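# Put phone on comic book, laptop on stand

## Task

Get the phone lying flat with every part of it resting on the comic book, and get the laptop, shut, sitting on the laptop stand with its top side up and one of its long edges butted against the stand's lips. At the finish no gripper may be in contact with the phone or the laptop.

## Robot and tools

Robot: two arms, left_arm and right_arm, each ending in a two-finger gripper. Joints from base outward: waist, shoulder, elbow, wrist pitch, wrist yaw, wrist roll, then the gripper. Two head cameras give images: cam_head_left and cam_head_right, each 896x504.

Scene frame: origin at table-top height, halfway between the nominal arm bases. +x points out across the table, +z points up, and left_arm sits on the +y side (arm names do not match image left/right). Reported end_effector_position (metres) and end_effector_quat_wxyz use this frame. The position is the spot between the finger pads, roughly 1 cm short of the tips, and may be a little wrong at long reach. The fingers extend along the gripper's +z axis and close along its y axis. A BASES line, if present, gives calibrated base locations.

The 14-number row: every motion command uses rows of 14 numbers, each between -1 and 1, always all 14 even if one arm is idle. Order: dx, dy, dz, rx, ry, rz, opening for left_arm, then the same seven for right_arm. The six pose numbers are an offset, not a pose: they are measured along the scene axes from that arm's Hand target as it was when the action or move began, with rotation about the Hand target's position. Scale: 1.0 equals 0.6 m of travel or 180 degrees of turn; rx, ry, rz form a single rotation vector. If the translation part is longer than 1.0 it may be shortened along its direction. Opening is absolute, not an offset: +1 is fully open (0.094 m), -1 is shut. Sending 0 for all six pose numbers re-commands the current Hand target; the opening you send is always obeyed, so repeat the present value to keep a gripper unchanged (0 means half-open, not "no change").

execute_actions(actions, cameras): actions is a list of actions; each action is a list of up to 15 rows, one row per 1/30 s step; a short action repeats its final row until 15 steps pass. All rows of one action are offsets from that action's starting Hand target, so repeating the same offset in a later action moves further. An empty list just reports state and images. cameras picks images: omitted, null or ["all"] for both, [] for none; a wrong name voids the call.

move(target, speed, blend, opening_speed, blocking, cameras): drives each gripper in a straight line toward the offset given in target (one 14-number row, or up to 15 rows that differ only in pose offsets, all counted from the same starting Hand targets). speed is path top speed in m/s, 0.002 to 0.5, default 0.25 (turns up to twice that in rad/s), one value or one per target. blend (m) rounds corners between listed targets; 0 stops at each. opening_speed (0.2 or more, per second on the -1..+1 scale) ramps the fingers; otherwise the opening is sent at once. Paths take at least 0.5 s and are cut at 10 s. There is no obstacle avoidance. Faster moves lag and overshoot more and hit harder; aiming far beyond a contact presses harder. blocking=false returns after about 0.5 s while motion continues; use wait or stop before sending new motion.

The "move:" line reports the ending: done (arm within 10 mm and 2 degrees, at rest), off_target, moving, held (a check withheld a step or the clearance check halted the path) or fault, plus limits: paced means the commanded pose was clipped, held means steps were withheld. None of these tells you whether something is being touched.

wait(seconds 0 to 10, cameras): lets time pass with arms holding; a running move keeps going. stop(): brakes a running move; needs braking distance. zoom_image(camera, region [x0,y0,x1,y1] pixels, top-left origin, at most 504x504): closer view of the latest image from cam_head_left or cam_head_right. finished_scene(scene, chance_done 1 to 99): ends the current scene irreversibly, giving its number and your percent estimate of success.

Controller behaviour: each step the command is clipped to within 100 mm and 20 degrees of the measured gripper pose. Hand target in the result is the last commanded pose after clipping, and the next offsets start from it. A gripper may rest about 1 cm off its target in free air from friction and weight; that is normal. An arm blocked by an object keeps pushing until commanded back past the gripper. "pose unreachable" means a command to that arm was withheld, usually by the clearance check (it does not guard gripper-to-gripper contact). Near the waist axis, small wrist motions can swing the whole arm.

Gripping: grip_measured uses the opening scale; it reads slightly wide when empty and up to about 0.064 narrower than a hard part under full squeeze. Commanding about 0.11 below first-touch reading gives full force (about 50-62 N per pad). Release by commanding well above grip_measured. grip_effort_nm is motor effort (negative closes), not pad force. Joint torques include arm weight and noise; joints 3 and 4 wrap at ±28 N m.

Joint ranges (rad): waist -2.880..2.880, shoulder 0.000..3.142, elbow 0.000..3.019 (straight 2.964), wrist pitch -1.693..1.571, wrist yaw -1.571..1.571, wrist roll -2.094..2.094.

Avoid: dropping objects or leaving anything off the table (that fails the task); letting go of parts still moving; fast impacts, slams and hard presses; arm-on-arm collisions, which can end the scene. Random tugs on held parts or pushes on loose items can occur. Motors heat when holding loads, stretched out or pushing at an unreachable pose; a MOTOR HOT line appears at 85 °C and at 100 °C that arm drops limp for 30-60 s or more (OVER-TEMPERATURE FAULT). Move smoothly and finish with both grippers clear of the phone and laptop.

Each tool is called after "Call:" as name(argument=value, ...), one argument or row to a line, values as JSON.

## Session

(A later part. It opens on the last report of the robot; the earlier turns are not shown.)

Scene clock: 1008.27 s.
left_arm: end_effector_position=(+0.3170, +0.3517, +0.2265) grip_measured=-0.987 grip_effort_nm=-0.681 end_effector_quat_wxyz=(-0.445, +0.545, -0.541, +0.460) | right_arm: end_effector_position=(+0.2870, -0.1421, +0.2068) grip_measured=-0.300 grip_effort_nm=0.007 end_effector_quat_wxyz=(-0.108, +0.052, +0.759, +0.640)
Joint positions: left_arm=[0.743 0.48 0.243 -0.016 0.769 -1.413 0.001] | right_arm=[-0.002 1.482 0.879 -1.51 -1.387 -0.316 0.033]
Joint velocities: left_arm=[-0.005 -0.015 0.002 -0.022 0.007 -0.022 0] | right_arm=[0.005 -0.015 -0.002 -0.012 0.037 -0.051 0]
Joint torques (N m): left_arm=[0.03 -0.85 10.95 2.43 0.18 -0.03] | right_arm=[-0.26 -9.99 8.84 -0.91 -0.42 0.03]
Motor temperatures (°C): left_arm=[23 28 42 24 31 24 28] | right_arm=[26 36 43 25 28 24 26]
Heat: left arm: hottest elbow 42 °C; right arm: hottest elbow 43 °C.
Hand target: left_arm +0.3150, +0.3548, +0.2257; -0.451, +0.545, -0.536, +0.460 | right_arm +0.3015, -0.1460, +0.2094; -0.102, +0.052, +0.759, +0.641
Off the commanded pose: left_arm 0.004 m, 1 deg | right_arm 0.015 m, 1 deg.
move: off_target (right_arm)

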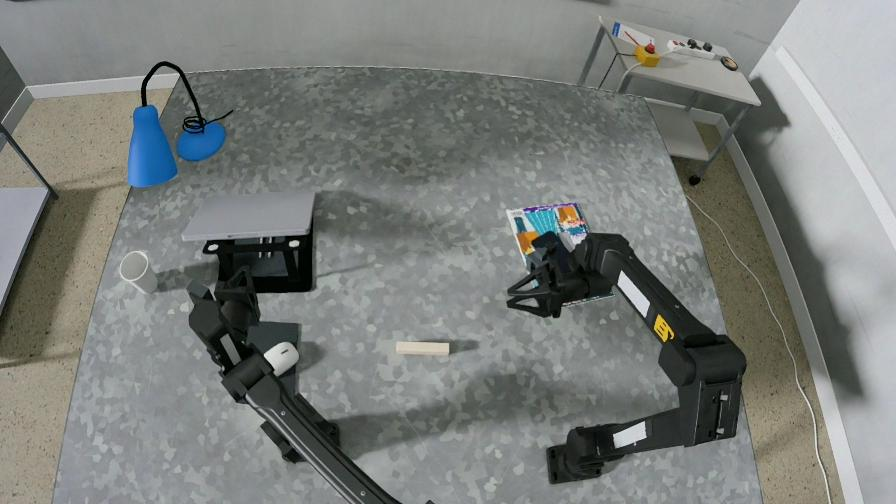

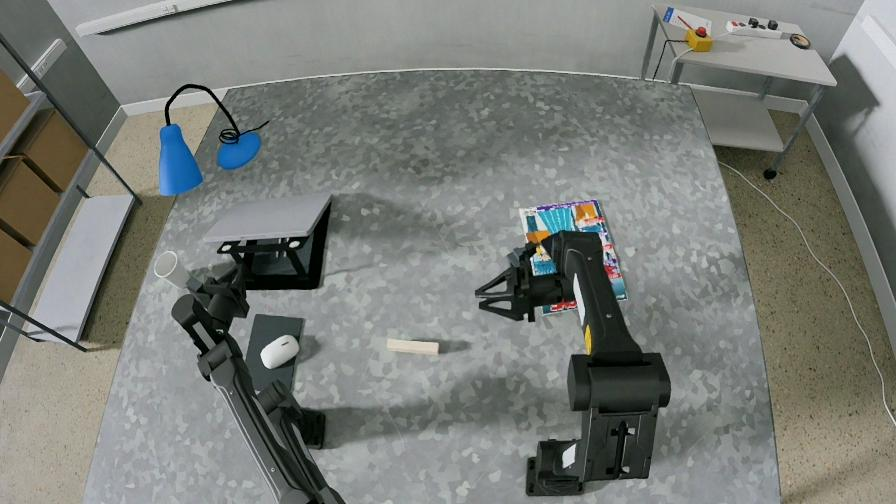

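Call:
move(
  target=[0.06,0.0,-0.075,0,0,0,-1,0,0,0,0,0,0,-0.3],
  speed=0.1,
  cameras=["cam_head_left","cam_head_right"],
)

Call:
zoom_image(
  camera="cam_head_left",
  region=[180, 200, 320, 310],
)

Call:
zoom_image(
  camera="cam_head_right",
  region=[170, 200, 310, 310],
)

Scene clock: 1021.30 s.
left_arm: end_effector_position=(+0.3494, +0.3592, +0.1856) grip_measured=-0.987 grip_effort_nm=-0.681 end_effector_quat_wxyz=(-0.455, +0.547, -0.534, +0.456) | right_arm: end_effector_position=(+0.2870, -0.1421, +0.2068) grip_measured=-0.300 grip_effort_nm=0.007 end_effector_quat_wxyz=(-0.108, +0.052, +0.759, +0.640)
Joint positions: left_arm=[0.636 0.769 0.18 0.376 0.643 -1.454 0.001] | right_arm=[-0.002 1.482 0.879 -1.51 -1.387 -0.316 0.033]
Joint velocities: left_arm=[0.005 0.005 -0.007 -0.007 -0.051 -0.081 0] | right_arm=[-0.005 -0.005 0.007 -0.002 0.007 -0.066 0]
Joint torques (N m): left_arm=[-2.61 -1.79 9.21 2.71 -0.09 -0.02] | right_arm=[-0.32 -9.93 8.85 -0.91 -0.42 0.02]
Motor temperatures (°C): left_arm=[23 27 41 24 31 24 28] | right_arm=[26 35 43 25 27 24 26]
Heat: left arm: hottest elbow 41 °C; right arm: hottest elbow 43 °C.
Hand target: left_arm +0.3502, +0.3543, +0.1813; -0.452, +0.545, -0.535, +0.461 | right_arm +0.3015, -0.1460, +0.2094; -0.102, +0.052, +0.759, +0.641
Off the commanded pose: left_arm 0.007 m, 1 deg | right_arm 0.015 m, 1 deg.
move: off_target (right_arm)

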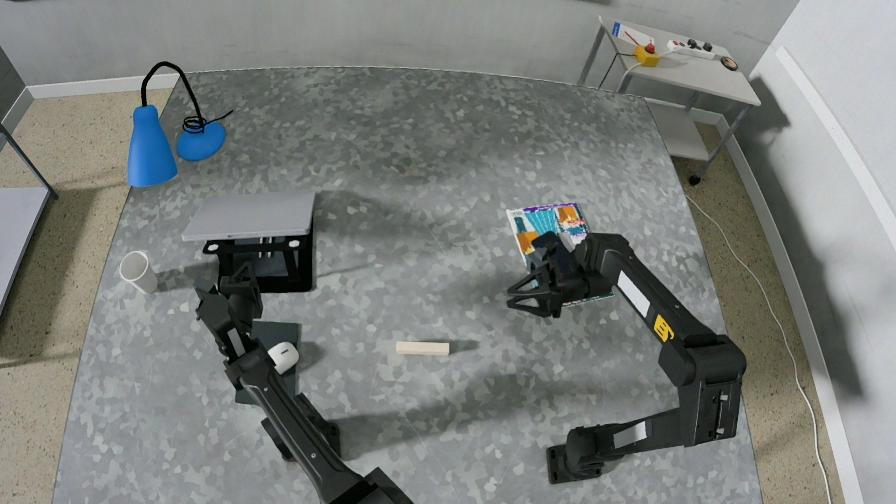

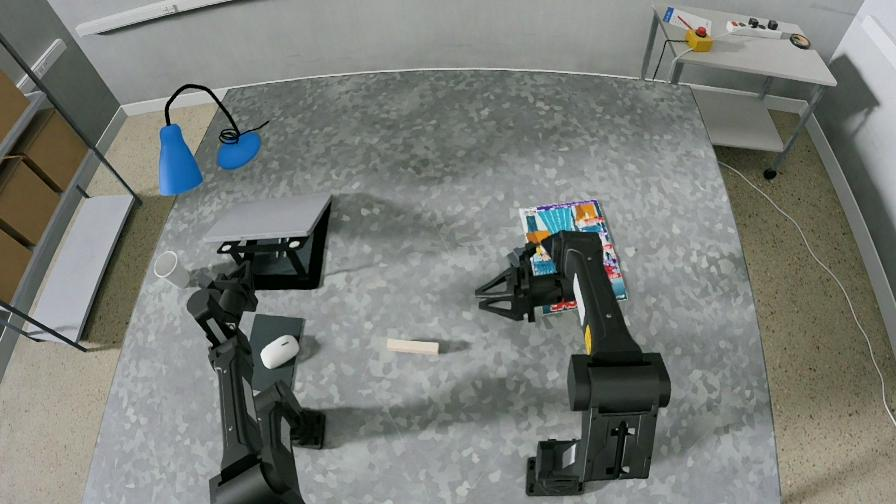

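Scaled by 3.600.

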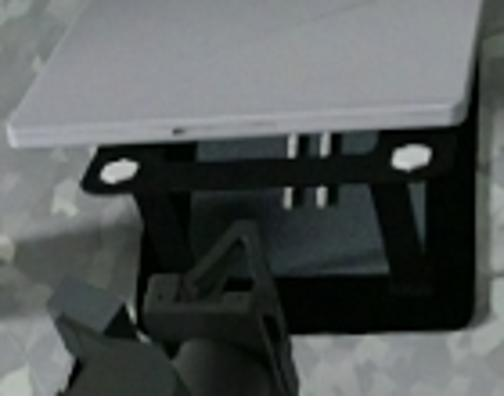

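Scaled by 3.600.

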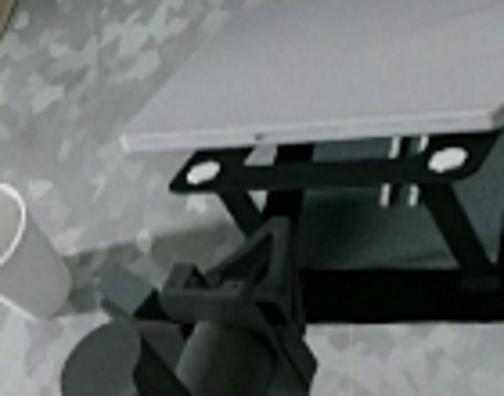

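Call:
move(
  target=[0.07,0.0,-0.035,0,0,0,-1,0,0,0,0,0,0,-0.3],
  speed=0.08,
  cameras=["cam_head_left","cam_head_right"],
)

Call:
zoom_image(
  camera="cam_head_left",
  region=[180, 180, 320, 290],
)

Call:
zoom_image(
  camera="cam_head_right",
  region=[190, 180, 330, 290],
)

Scene clock: 1030.10 s.
left_arm: end_effector_position=(+0.3816, +0.3536, +0.1488) grip_measured=-0.987 grip_effort_nm=-0.676 end_effector_quat_wxyz=(-0.443, +0.557, -0.537, +0.453) | right_arm: end_effector_position=(+0.2870, -0.1421, +0.2068) grip_measured=-0.300 grip_effort_nm=0.012 end_effector_quat_wxyz=(-0.108, +0.052, +0.759, +0.640)
Joint positions: left_arm=[0.52 1.059 0.18 0.649 0.53 -1.484 0.001] | right_arm=[-0.002 1.482 0.879 -1.51 -1.387 -0.316 0.033]
Joint velocities: left_arm=[0.015 0.005 -0.002 0.017 0.007 0.022 0] | right_arm=[-0.015 -0.005 0.002 -0.002 0.095 -0.037 -0.001]
Joint torques (N m): left_arm=[-1.85 -4.07 10.66 2.73 -0.1 -0.06] | right_arm=[-0.32 -9.88 8.85 -0.92 -0.42 0.02]
Motor temperatures (°C): left_arm=[23 27 41 24 30 24 28] | right_arm=[26 35 43 25 27 24 26]
Heat: left arm: hottest elbow 41 °C; right arm: hottest elbow 43 °C.
Hand target: left_arm +0.3917, +0.3538, +0.1605; -0.451, +0.545, -0.535, +0.461 | right_arm +0.3015, -0.1460, +0.2094; -0.102, +0.052, +0.759, +0.641
Off the commanded pose: left_arm 0.016 m, 2 deg | right_arm 0.015 m, 1 deg.
move: off_target (left_arm, right_arm)

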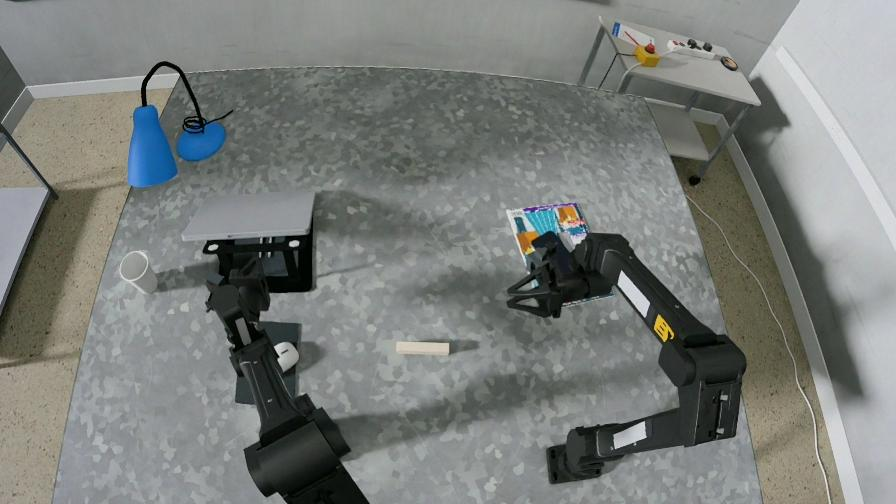

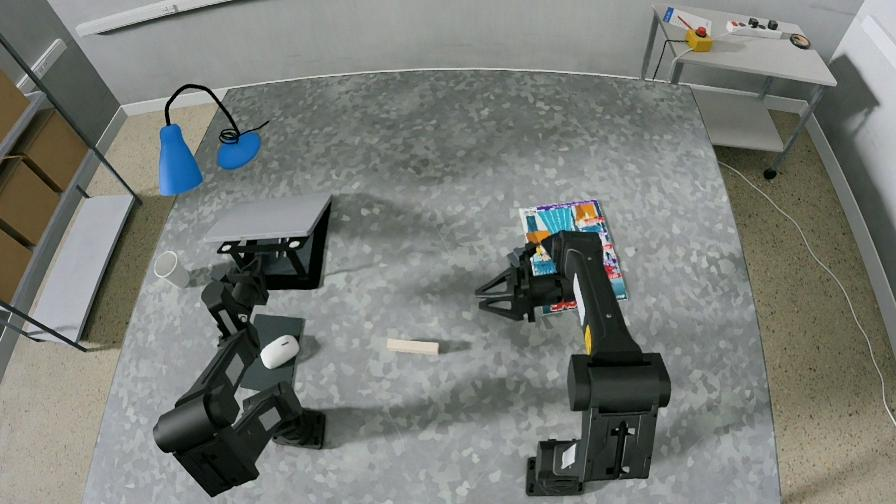

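Scaled by 3.600.

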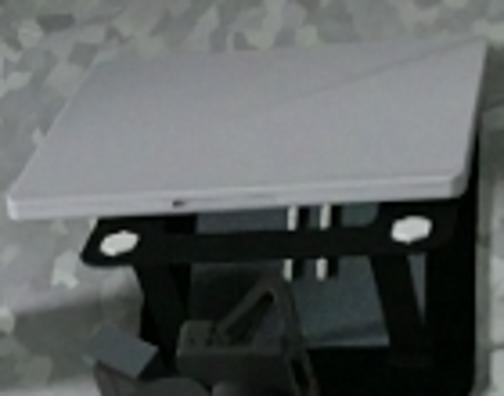

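Scaled by 3.600.

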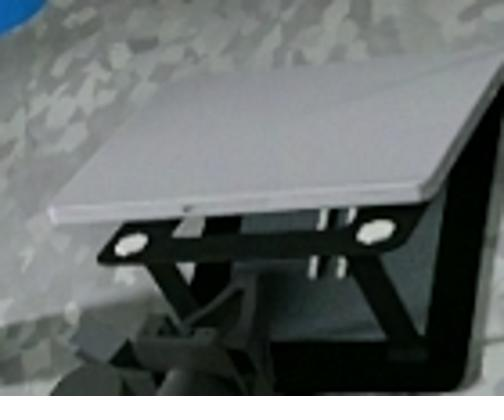

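Call:
move(
  target=[0.058,0.0,0.018,0,0,0,-1,0,0,0,0,0,0,-0.3],
  speed=0.06,
  cameras=["cam_head_left","cam_head_right"],
)

Call:
zoom_image(
  camera="cam_head_left",
  region=[180, 180, 320, 290],
)

Call:
zoom_image(
  camera="cam_head_right",
  region=[190, 180, 330, 290],
)

Scene clock: 1036.80 s.
left_arm: end_effector_position=(+0.4010, +0.3473, +0.1417) grip_measured=-0.987 grip_effort_nm=-0.676 end_effector_quat_wxyz=(-0.430, +0.568, -0.540, +0.448) | right_arm: end_effector_position=(+0.2870, -0.1421, +0.2068) grip_measured=-0.300 grip_effort_nm=0.012 end_effector_quat_wxyz=(-0.108, +0.052, +0.759, +0.640)
Joint positions: left_arm=[0.45 1.126 0.217 0.65 0.461 -1.5 0.001] | right_arm=[-0.002 1.482 0.879 -1.51 -1.387 -0.316 0.033]
Joint velocities: left_arm=[-0.005 0.005 -0.002 0.017 -0.022 0.022 0] | right_arm=[-0.005 -0.024 0.002 0.002 -0.037 0.022 0]
Joint torques (N m): left_arm=[-2.61 -5.48 14.22 2.44 -0.09 0.02] | right_arm=[-0.38 -9.88 8.85 -0.91 -0.43 0.02]
Motor temperatures (°C): left_arm=[23 27 40 24 30 24 28] | right_arm=[26 35 43 25 27 24 26]
Heat: left arm: hottest elbow 40 °C; right arm: hottest elbow 43 °C.
Hand target: left_arm +0.4264, +0.3536, +0.1712; -0.452, +0.545, -0.535, +0.461 | right_arm +0.3015, -0.1460, +0.2094; -0.102, +0.052, +0.759, +0.641
Off the commanded pose: left_arm 0.040 m, 4 deg | right_arm 0.015 m, 1 deg.
move: off_target (left_arm, right_arm)

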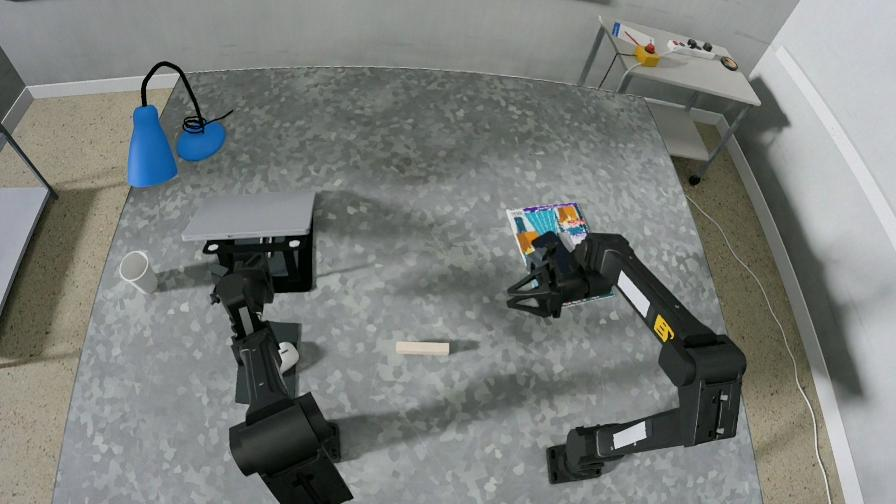

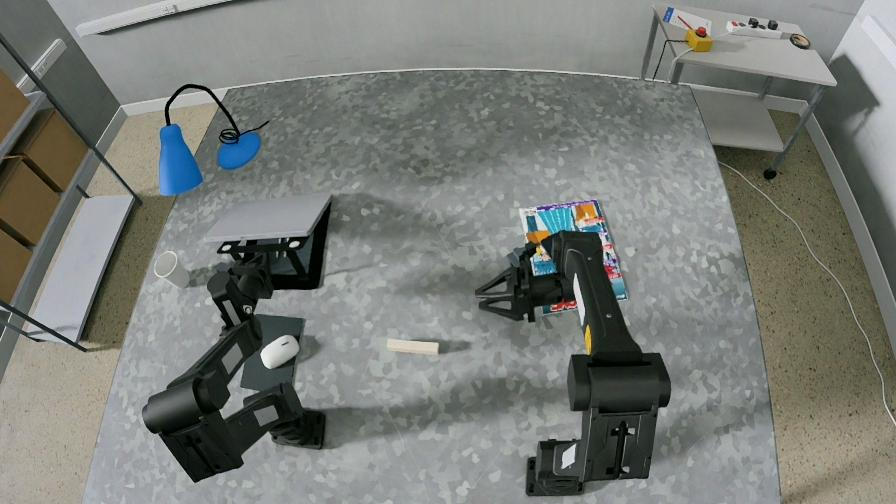

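Scaled by 3.600.

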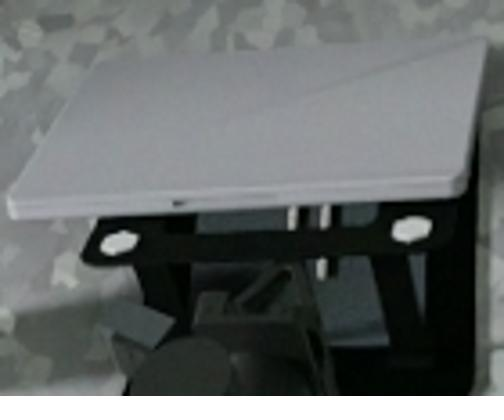

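Scaled by 3.600.

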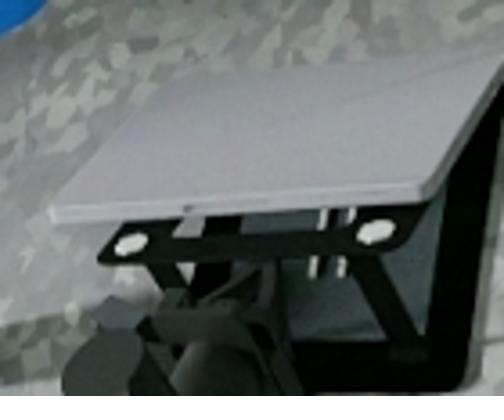

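Call:
move(
  target=[
    [-0.09,0.0,-0.01,0,0,0,-1,0,0,0,0,0,0,-0.3],
    [-0.09,0.0,0.045,0,0,0,-1,0,0,0,0,0,0,-0.3],
  ],
  speed=0.08,
  cameras=["cam_head_left","cam_head_right"],
)

Call:
zoom_image(
  camera="cam_head_left",
  region=[180, 180, 320, 290],
)

Call:
zoom_image(
  camera="cam_head_right",
  region=[190, 180, 330, 290],
)

Scene clock: 1041.70 s.
left_arm: end_effector_position=(+0.3665, +0.3441, +0.1761) grip_measured=-0.987 grip_effort_nm=-0.676 end_effector_quat_wxyz=(-0.432, +0.557, -0.539, +0.461) | right_arm: end_effector_position=(+0.2870, -0.1421, +0.2068) grip_measured=-0.300 grip_effort_nm=0.007 end_effector_quat_wxyz=(-0.108, +0.052, +0.759, +0.640)
Joint positions: left_arm=[0.536 0.832 0.193 0.397 0.567 -1.49 0.001] | right_arm=[-0.002 1.482 0.879 -1.51 -1.387 -0.316 0.033]
Joint velocities: left_arm=[-0.024 -0.005 0.002 -0.002 -0.022 -0.037 0] | right_arm=[-0.005 0.005 0.002 -0.012 0.022 -0.022 0]
Joint torques (N m): left_arm=[-0.09 -4.25 13.46 1.55 0.16 0.17] | right_arm=[-0.38 -9.93 8.88 -0.9 -0.43 0.02]
Motor temperatures (°C): left_arm=[23 27 41 24 30 24 28] | right_arm=[26 35 43 25 27 24 26]
Heat: left arm: hottest elbow 41 °C; right arm: hottest elbow 43 °C.
Hand target: left_arm +0.3731, +0.3539, +0.1979; -0.451, +0.545, -0.535, +0.461 | right_arm +0.3015, -0.1460, +0.2094; -0.102, +0.052, +0.759, +0.641
Off the commanded pose: left_arm 0.025 m, 3 deg | right_arm 0.015 m, 1 deg.
move: off_target (left_arm, right_arm)

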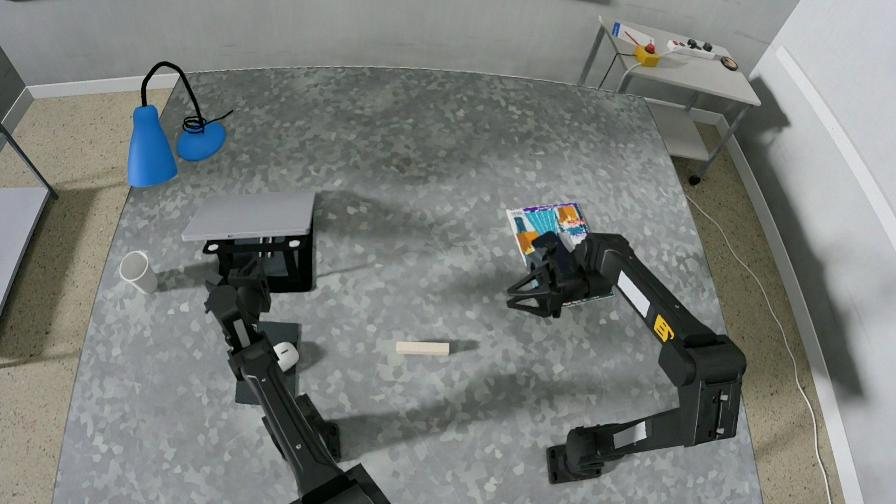

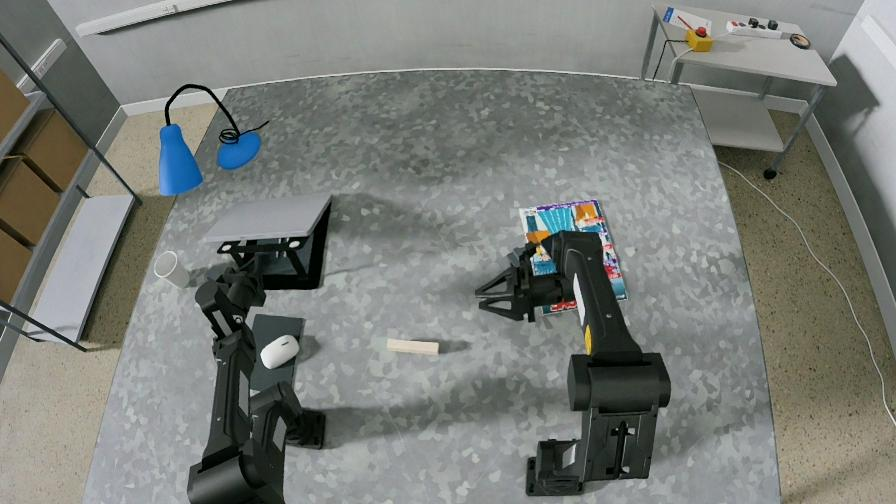

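Scaled by 3.600.

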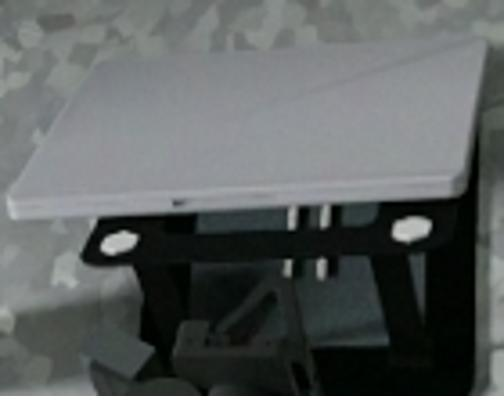

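Scaled by 3.600.

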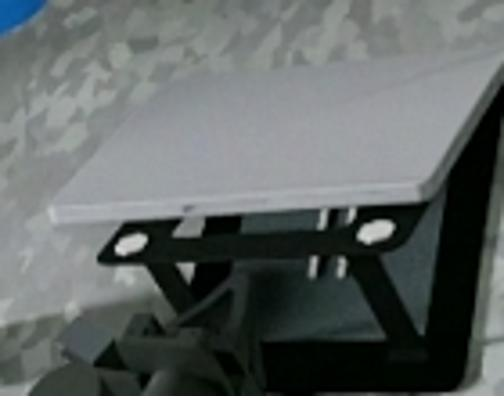

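Call:
move(
  target=[0.075,0.0,0.02,0,0,0,-1,0,0,0,0,0,0,-0.3],
  speed=0.08,
  cameras=["cam_head_left","cam_head_right"],
)

Call:
zoom_image(
  camera="cam_head_left",
  region=[180, 180, 320, 290],
)

Call:
zoom_image(
  camera="cam_head_right",
  region=[190, 180, 330, 290],
)

Scene clock: 1046.60 s.
left_arm: end_effector_position=(+0.3943, +0.3475, +0.1744) grip_measured=-0.987 grip_effort_nm=-0.676 end_effector_quat_wxyz=(-0.427, +0.570, -0.540, +0.448) | right_arm: end_effector_position=(+0.2870, -0.1421, +0.2068) grip_measured=-0.300 grip_effort_nm=0.007 end_effector_quat_wxyz=(-0.108, +0.052, +0.759, +0.640)
Joint positions: left_arm=[0.466 0.943 0.255 0.42 0.477 -1.497 0.001] | right_arm=[-0.002 1.482 0.879 -1.51 -1.387 -0.316 0.033]
Joint velocities: left_arm=[-0.015 -0.005 -0.007 -0.007 0.022 -0.037 -0.001] | right_arm=[-0.005 0.005 -0.012 0.002 -0.051 0.007 0]
Joint torques (N m): left_arm=[-2.43 -3.66 16.02 2.69 -0.1 0] | right_arm=[-0.38 -9.93 8.83 -0.92 -0.43 0.02]
Motor temperatures (°C): left_arm=[23 27 41 24 30 24 28] | right_arm=[26 35 43 25 27 24 25]
Heat: left arm: hottest elbow 41 °C; right arm: hottest elbow 43 °C.
Hand target: left_arm +0.4180, +0.3535, +0.2098; -0.452, +0.545, -0.535, +0.461 | right_arm +0.3015, -0.1460, +0.2094; -0.102, +0.052, +0.759, +0.641
Off the commanded pose: left_arm 0.043 m, 4 deg | right_arm 0.015 m, 1 deg.
move: off_target (left_arm, right_arm)

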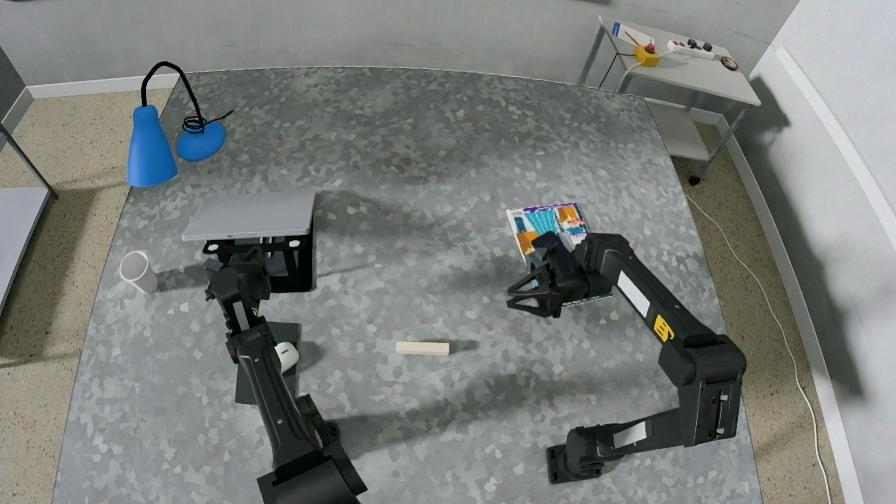

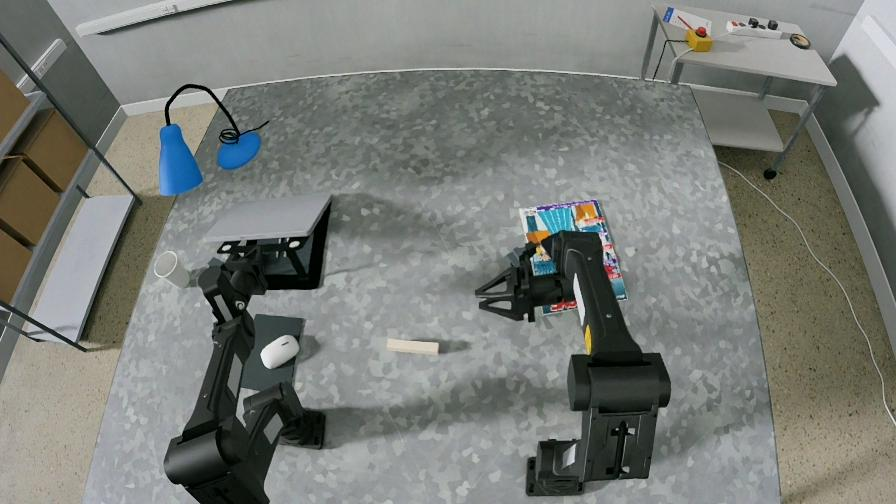

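Scaled by 3.600.

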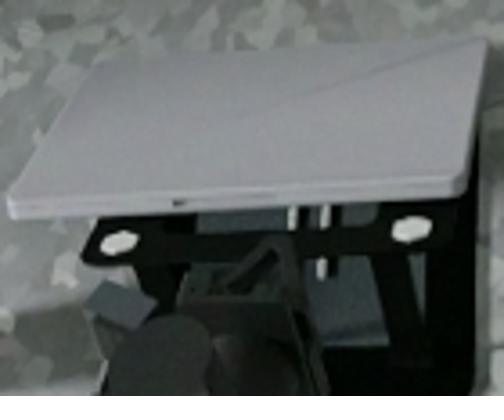

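Scaled by 3.600.

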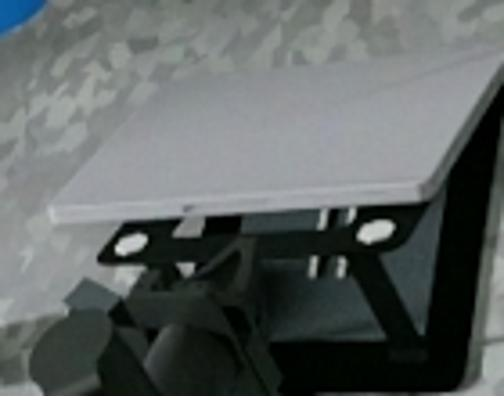

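Call:
move(
  target=[0.045,0.0,0.01,0,0,0,-1,0,0,0,0,0,0,-0.3],
  speed=0.06,
  cameras=["cam_head_left","cam_head_right"],
)

Call:
zoom_image(
  camera="cam_head_left",
  region=[180, 180, 320, 290],
)

Call:
zoom_image(
  camera="cam_head_right",
  region=[190, 180, 330, 290],
)

Scene clock: 1054.33 s.
left_arm: end_effector_position=(+0.4205, +0.3485, +0.1808) grip_measured=-0.987 grip_effort_nm=-0.681 end_effector_quat_wxyz=(-0.427, +0.570, -0.541, +0.446) | right_arm: end_effector_position=(+0.2870, -0.1421, +0.2068) grip_measured=-0.300 grip_effort_nm=0.007 end_effector_quat_wxyz=(-0.108, +0.052, +0.759, +0.640)
Joint positions: left_arm=[0.418 1.025 0.316 0.446 0.43 -1.507 0.001] | right_arm=[-0.002 1.482 0.879 -1.51 -1.387 -0.316 0.033]
Joint velocities: left_arm=[-0.015 -0.005 -0.002 -0.002 0.037 -0.007 -0.001] | right_arm=[-0.005 -0.015 0.002 -0.007 0.007 0.007 -0.001]
Joint torques (N m): left_arm=[-2.02 -3.96 15.91 2.81 -0.13 0] | right_arm=[-0.32 -9.93 8.83 -0.9 -0.42 0.02]
Motor temperatures (°C): left_arm=[22 27 42 24 30 24 28] | right_arm=[26 35 43 25 27 24 25]
Heat: left arm: hottest elbow 42 °C; right arm: hottest elbow 43 °C.
Hand target: left_arm +0.4450, +0.3532, +0.2158; -0.452, +0.545, -0.535, +0.461 | right_arm +0.3015, -0.1460, +0.2094; -0.102, +0.052, +0.759, +0.641
Off the commanded pose: left_arm 0.043 m, 4 deg | right_arm 0.015 m, 1 deg.
move: off_target (left_arm, right_arm)

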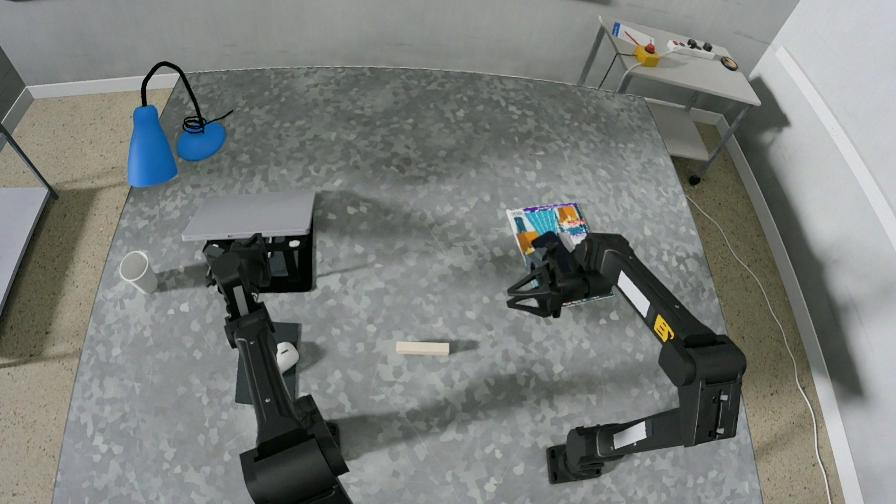

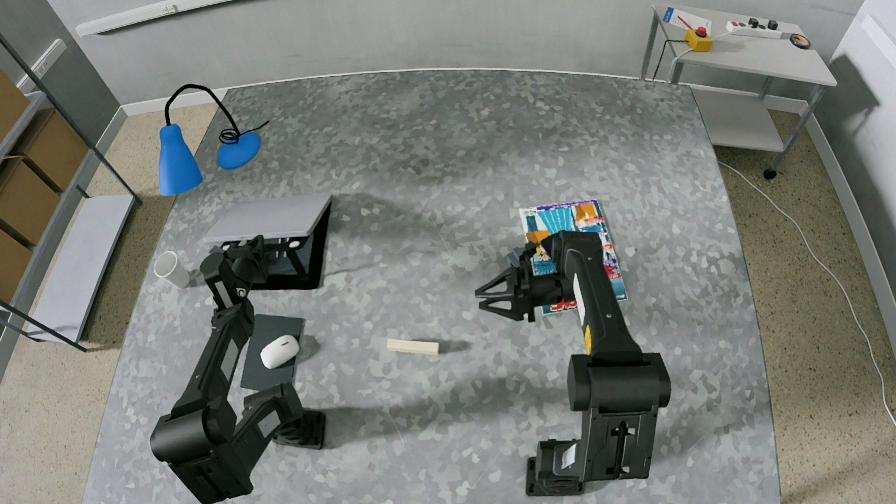

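Scaled by 3.600.

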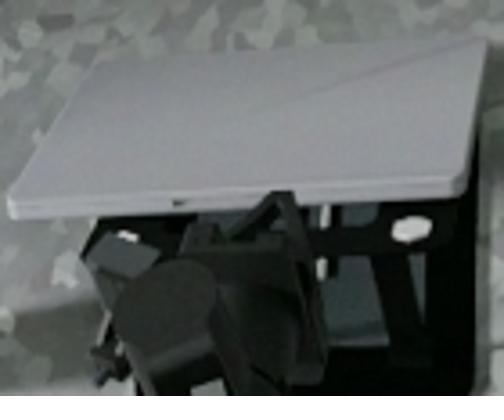

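Scaled by 3.600.

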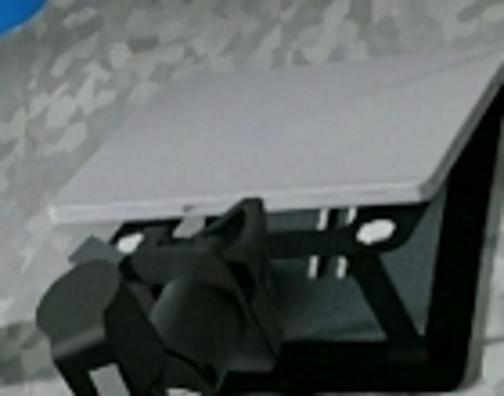

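Call:
move(
  target=[-0.012,0.0,-0.027,0,0,0,-1,0,0,0,0,0,0,-0.3],
  speed=0.05,
  cameras=["cam_head_left","cam_head_right"],
)

Call:
zoom_image(
  camera="cam_head_left",
  region=[180, 180, 320, 290],
)

Call:
zoom_image(
  camera="cam_head_right",
  region=[190, 180, 330, 290],
)

Scene clock: 1058.07 s.
left_arm: end_effector_position=(+0.4258, +0.3503, +0.1825) grip_measured=-0.987 grip_effort_nm=-0.681 end_effector_quat_wxyz=(-0.438, +0.560, -0.539, +0.452) | right_arm: end_effector_position=(+0.2870, -0.1421, +0.2068) grip_measured=-0.300 grip_effort_nm=0.012 end_effector_quat_wxyz=(-0.108, +0.052, +0.759, +0.640)
Joint positions: left_arm=[0.418 1.062 0.316 0.516 0.433 -1.507 0.001] | right_arm=[-0.002 1.482 0.879 -1.51 -1.387 -0.316 0.033]
Joint velocities: left_arm=[-0.015 0.005 -0.007 -0.007 -0.022 -0.007 0] | right_arm=[-0.015 -0.005 0.002 -0.017 0.022 -0.007 0]
Joint torques (N m): left_arm=[-1.49 -5.01 12.46 2.66 0.16 0.09] | right_arm=[-0.32 -9.93 8.84 -0.91 -0.43 0.02]
Motor temperatures (°C): left_arm=[22 27 42 24 30 24 28] | right_arm=[26 35 43 25 27 24 25]
Heat: left arm: hottest elbow 42 °C; right arm: hottest elbow 43 °C.
Hand target: left_arm +0.4376, +0.3533, +0.1999; -0.452, +0.545, -0.535, +0.461 | right_arm +0.3015, -0.1460, +0.2094; -0.102, +0.052, +0.759, +0.641
Off the commanded pose: left_arm 0.021 m, 2 deg | right_arm 0.015 m, 1 deg.
move: off_target (left_arm, right_arm)

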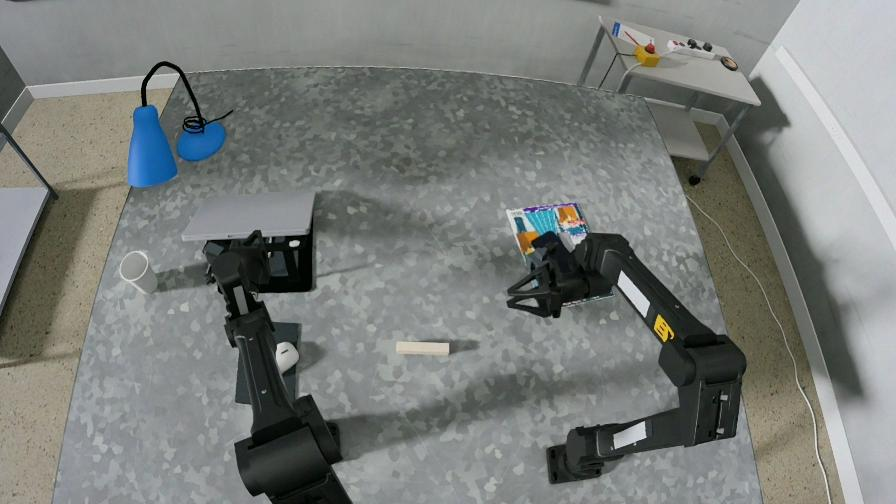

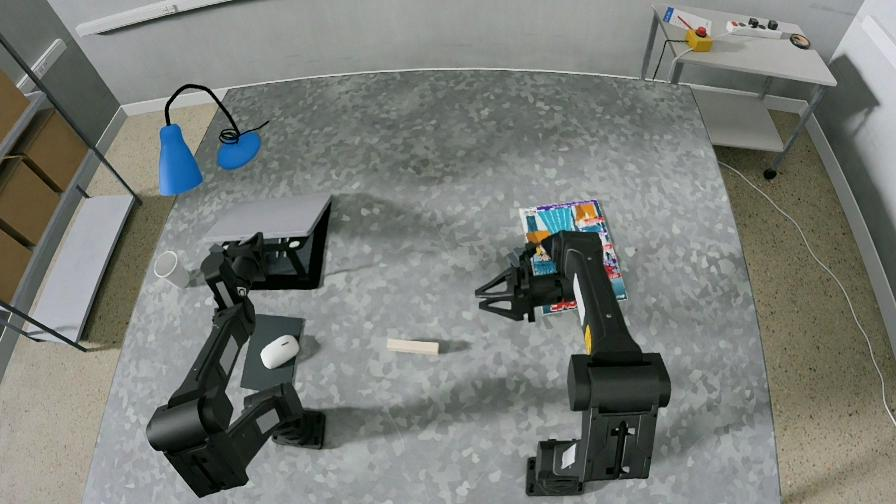

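Scaled by 3.600.

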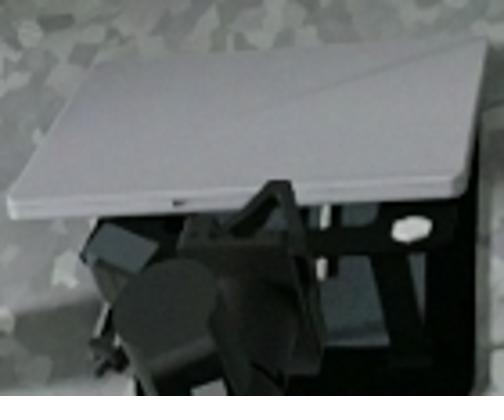

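Scaled by 3.600.

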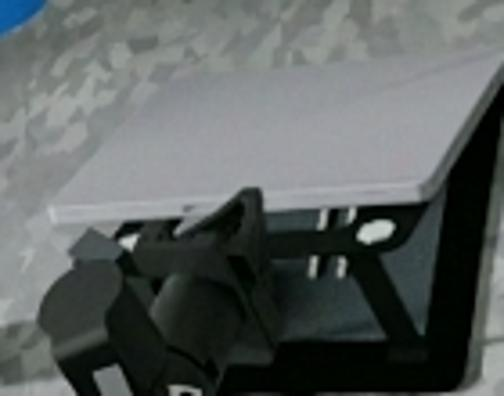

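Call:
move(
  target=[-0.025,0.0,-0.027,0,0,0,-1,0,0,0,0,0,0,-0.3],
  speed=0.05,
  cameras=["cam_head_left","cam_head_right"],
)

Call:
zoom_image(
  camera="cam_head_left",
  region=[180, 180, 320, 290],
)

Call:
zoom_image(
  camera="cam_head_right",
  region=[190, 180, 330, 290],
)

Scene clock: 1062.13 s.
left_arm: end_effector_position=(+0.4251, +0.3486, +0.1872) grip_measured=-0.987 grip_effort_nm=-0.676 end_effector_quat_wxyz=(-0.447, +0.544, -0.538, +0.463) | right_arm: end_effector_position=(+0.2870, -0.1421, +0.2068) grip_measured=-0.300 grip_effort_nm=0.007 end_effector_quat_wxyz=(-0.108, +0.052, +0.759, +0.640)
Joint positions: left_arm=[0.425 1.07 0.305 0.574 0.458 -1.507 0.001] | right_arm=[-0.002 1.482 0.879 -1.51 -1.387 -0.316 0.033]
Joint velocities: left_arm=[-0.015 -0.015 0.002 -0.002 0.051 0.095 0] | right_arm=[-0.015 -0.005 -0.002 0.002 -0.066 -0.066 0]
Joint torques (N m): left_arm=[0.15 -4.89 8.5 2.61 0.17 0.1] | right_arm=[-0.32 -9.88 8.85 -0.88 -0.42 0.02]
Motor temperatures (°C): left_arm=[22 27 42 24 30 24 28] | right_arm=[26 35 43 25 27 24 25]
Heat: left arm: hottest elbow 42 °C; right arm: hottest elbow 43 °C.
Hand target: left_arm +0.4224, +0.3534, +0.1837; -0.451, +0.545, -0.535, +0.461 | right_arm +0.3015, -0.1460, +0.2094; -0.102, +0.052, +0.759, +0.641
Off the commanded pose: left_arm 0.006 m, 1 deg | right_arm 0.015 m, 1 deg.
move: off_target (right_arm)

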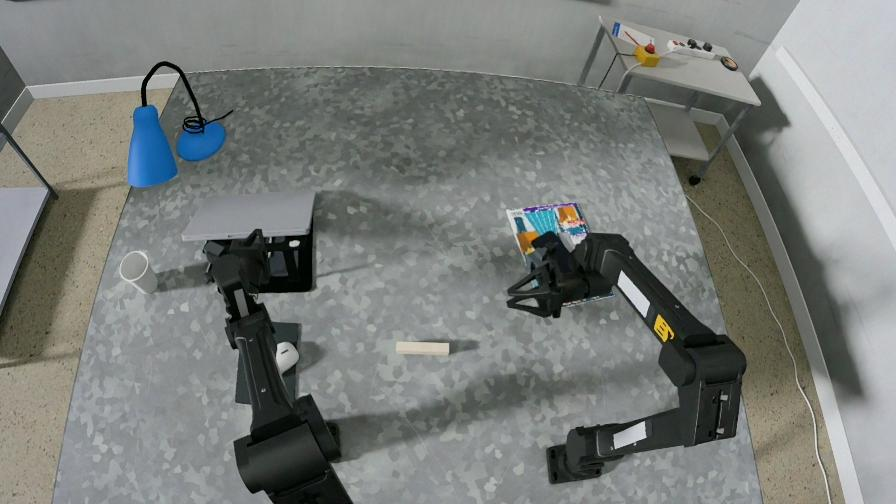

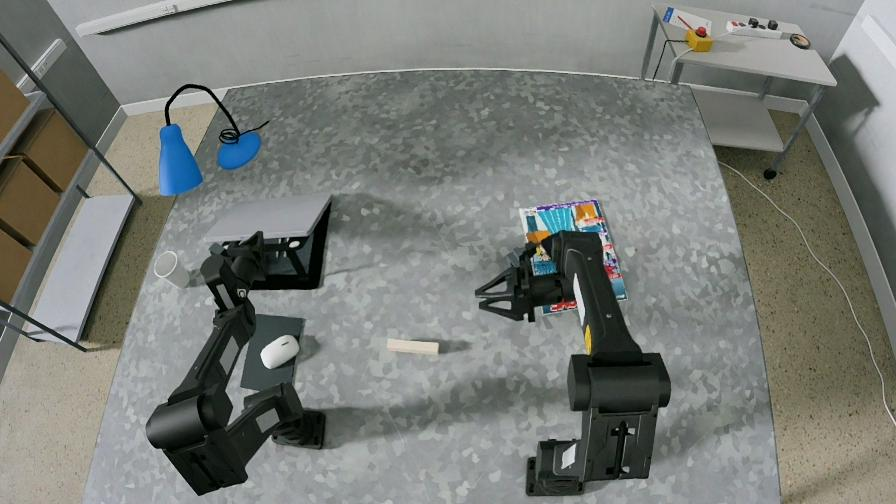

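Scaled by 3.600.

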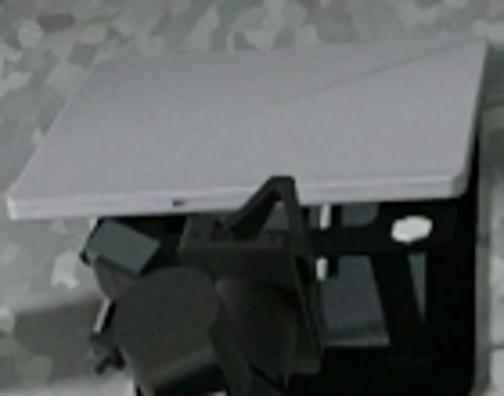

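Scaled by 3.600.

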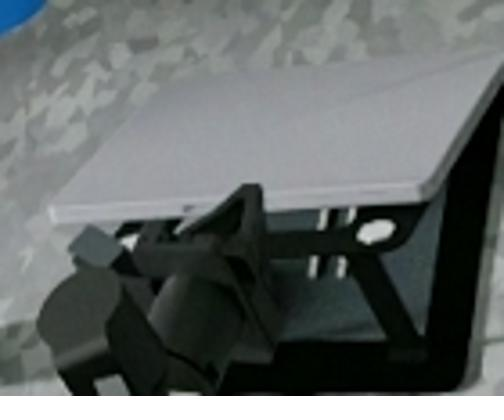

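Call:
move(
  target=[-0.02,0.0,-0.04,0,0,0,-1,0,0,0,0,0,0,-0.3],
  speed=0.05,
  cameras=["cam_head_left","cam_head_right"],
)

Call:
zoom_image(
  camera="cam_head_left",
  region=[180, 180, 320, 290],
)

Call:
zoom_image(
  camera="cam_head_right",
  region=[190, 180, 330, 290],
)

Scene clock: 1065.57 s.
left_arm: end_effector_position=(+0.4133, +0.3492, +0.1632) grip_measured=-0.987 grip_effort_nm=-0.676 end_effector_quat_wxyz=(-0.446, +0.545, -0.537, +0.464) | right_arm: end_effector_position=(+0.2870, -0.1421, +0.2068) grip_measured=-0.300 grip_effort_nm=0.007 end_effector_quat_wxyz=(-0.108, +0.052, +0.759, +0.640)
Joint positions: left_arm=[0.449 1.133 0.249 0.69 0.482 -1.507 0.001] | right_arm=[-0.002 1.482 0.879 -1.51 -1.387 -0.316 0.033]
Joint velocities: left_arm=[0.005 -0.005 -0.002 -0.007 0.007 -0.037 0] | right_arm=[-0.015 0.015 -0.007 0.007 -0.051 -0.066 0]
Joint torques (N m): left_arm=[-0.44 -4.89 7.45 2.69 0.16 0.15] | right_arm=[-0.38 -9.93 8.88 -0.9 -0.43 0.02]
Motor temperatures (°C): left_arm=[22 27 41 24 30 24 28] | right_arm=[26 35 43 25 27 24 25]
Heat: left arm: hottest elbow 41 °C; right arm: hottest elbow 43 °C.
Hand target: left_arm +0.4101, +0.3536, +0.1599; -0.451, +0.545, -0.535, +0.461 | right_arm +0.3015, -0.1460, +0.2094; -0.102, +0.052, +0.759, +0.641
Off the commanded pose: left_arm 0.006 m, 1 deg | right_arm 0.015 m, 1 deg.
move: off_target (right_arm)

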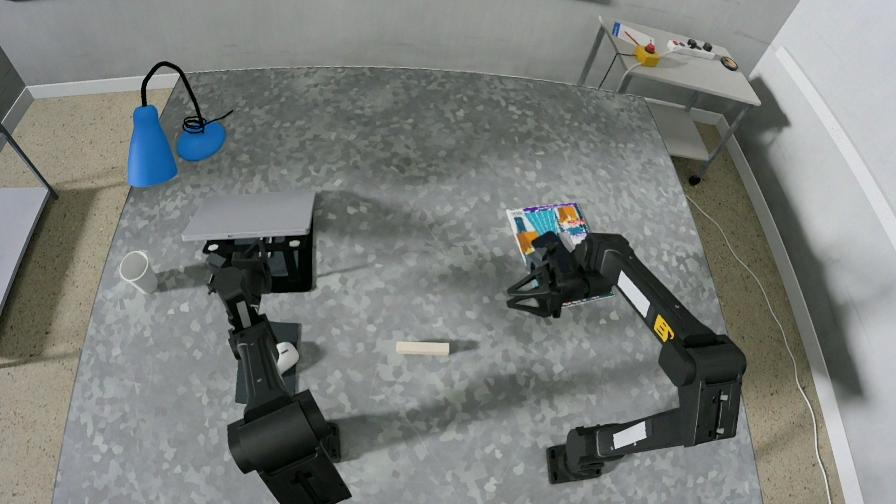

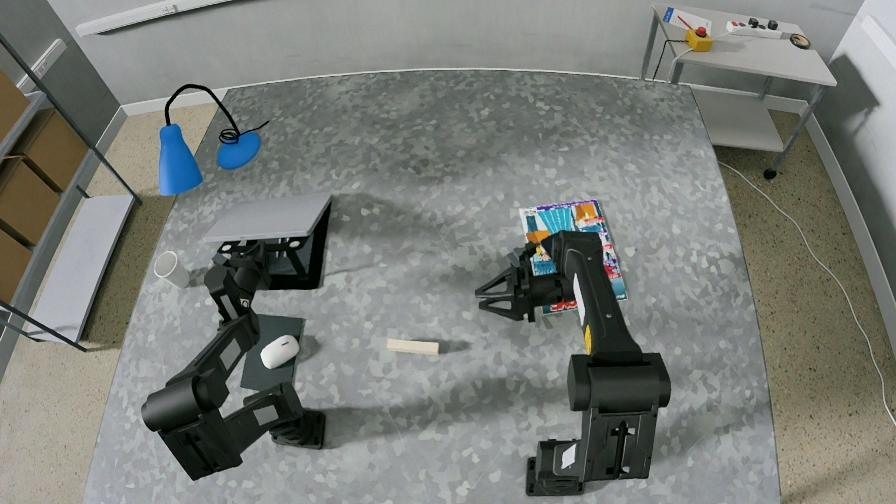

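Scaled by 3.600.

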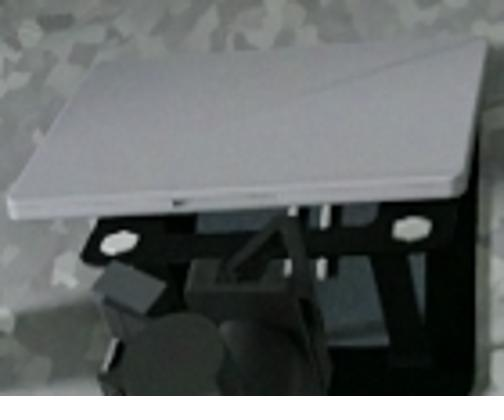

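Scaled by 3.600.

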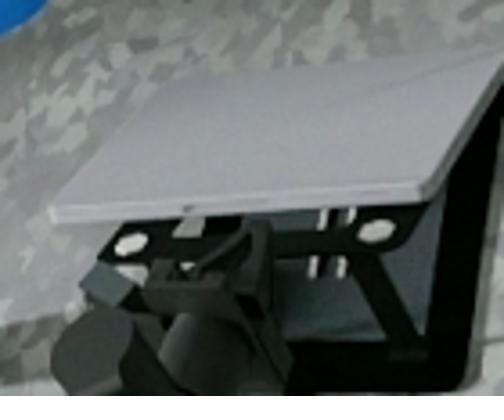

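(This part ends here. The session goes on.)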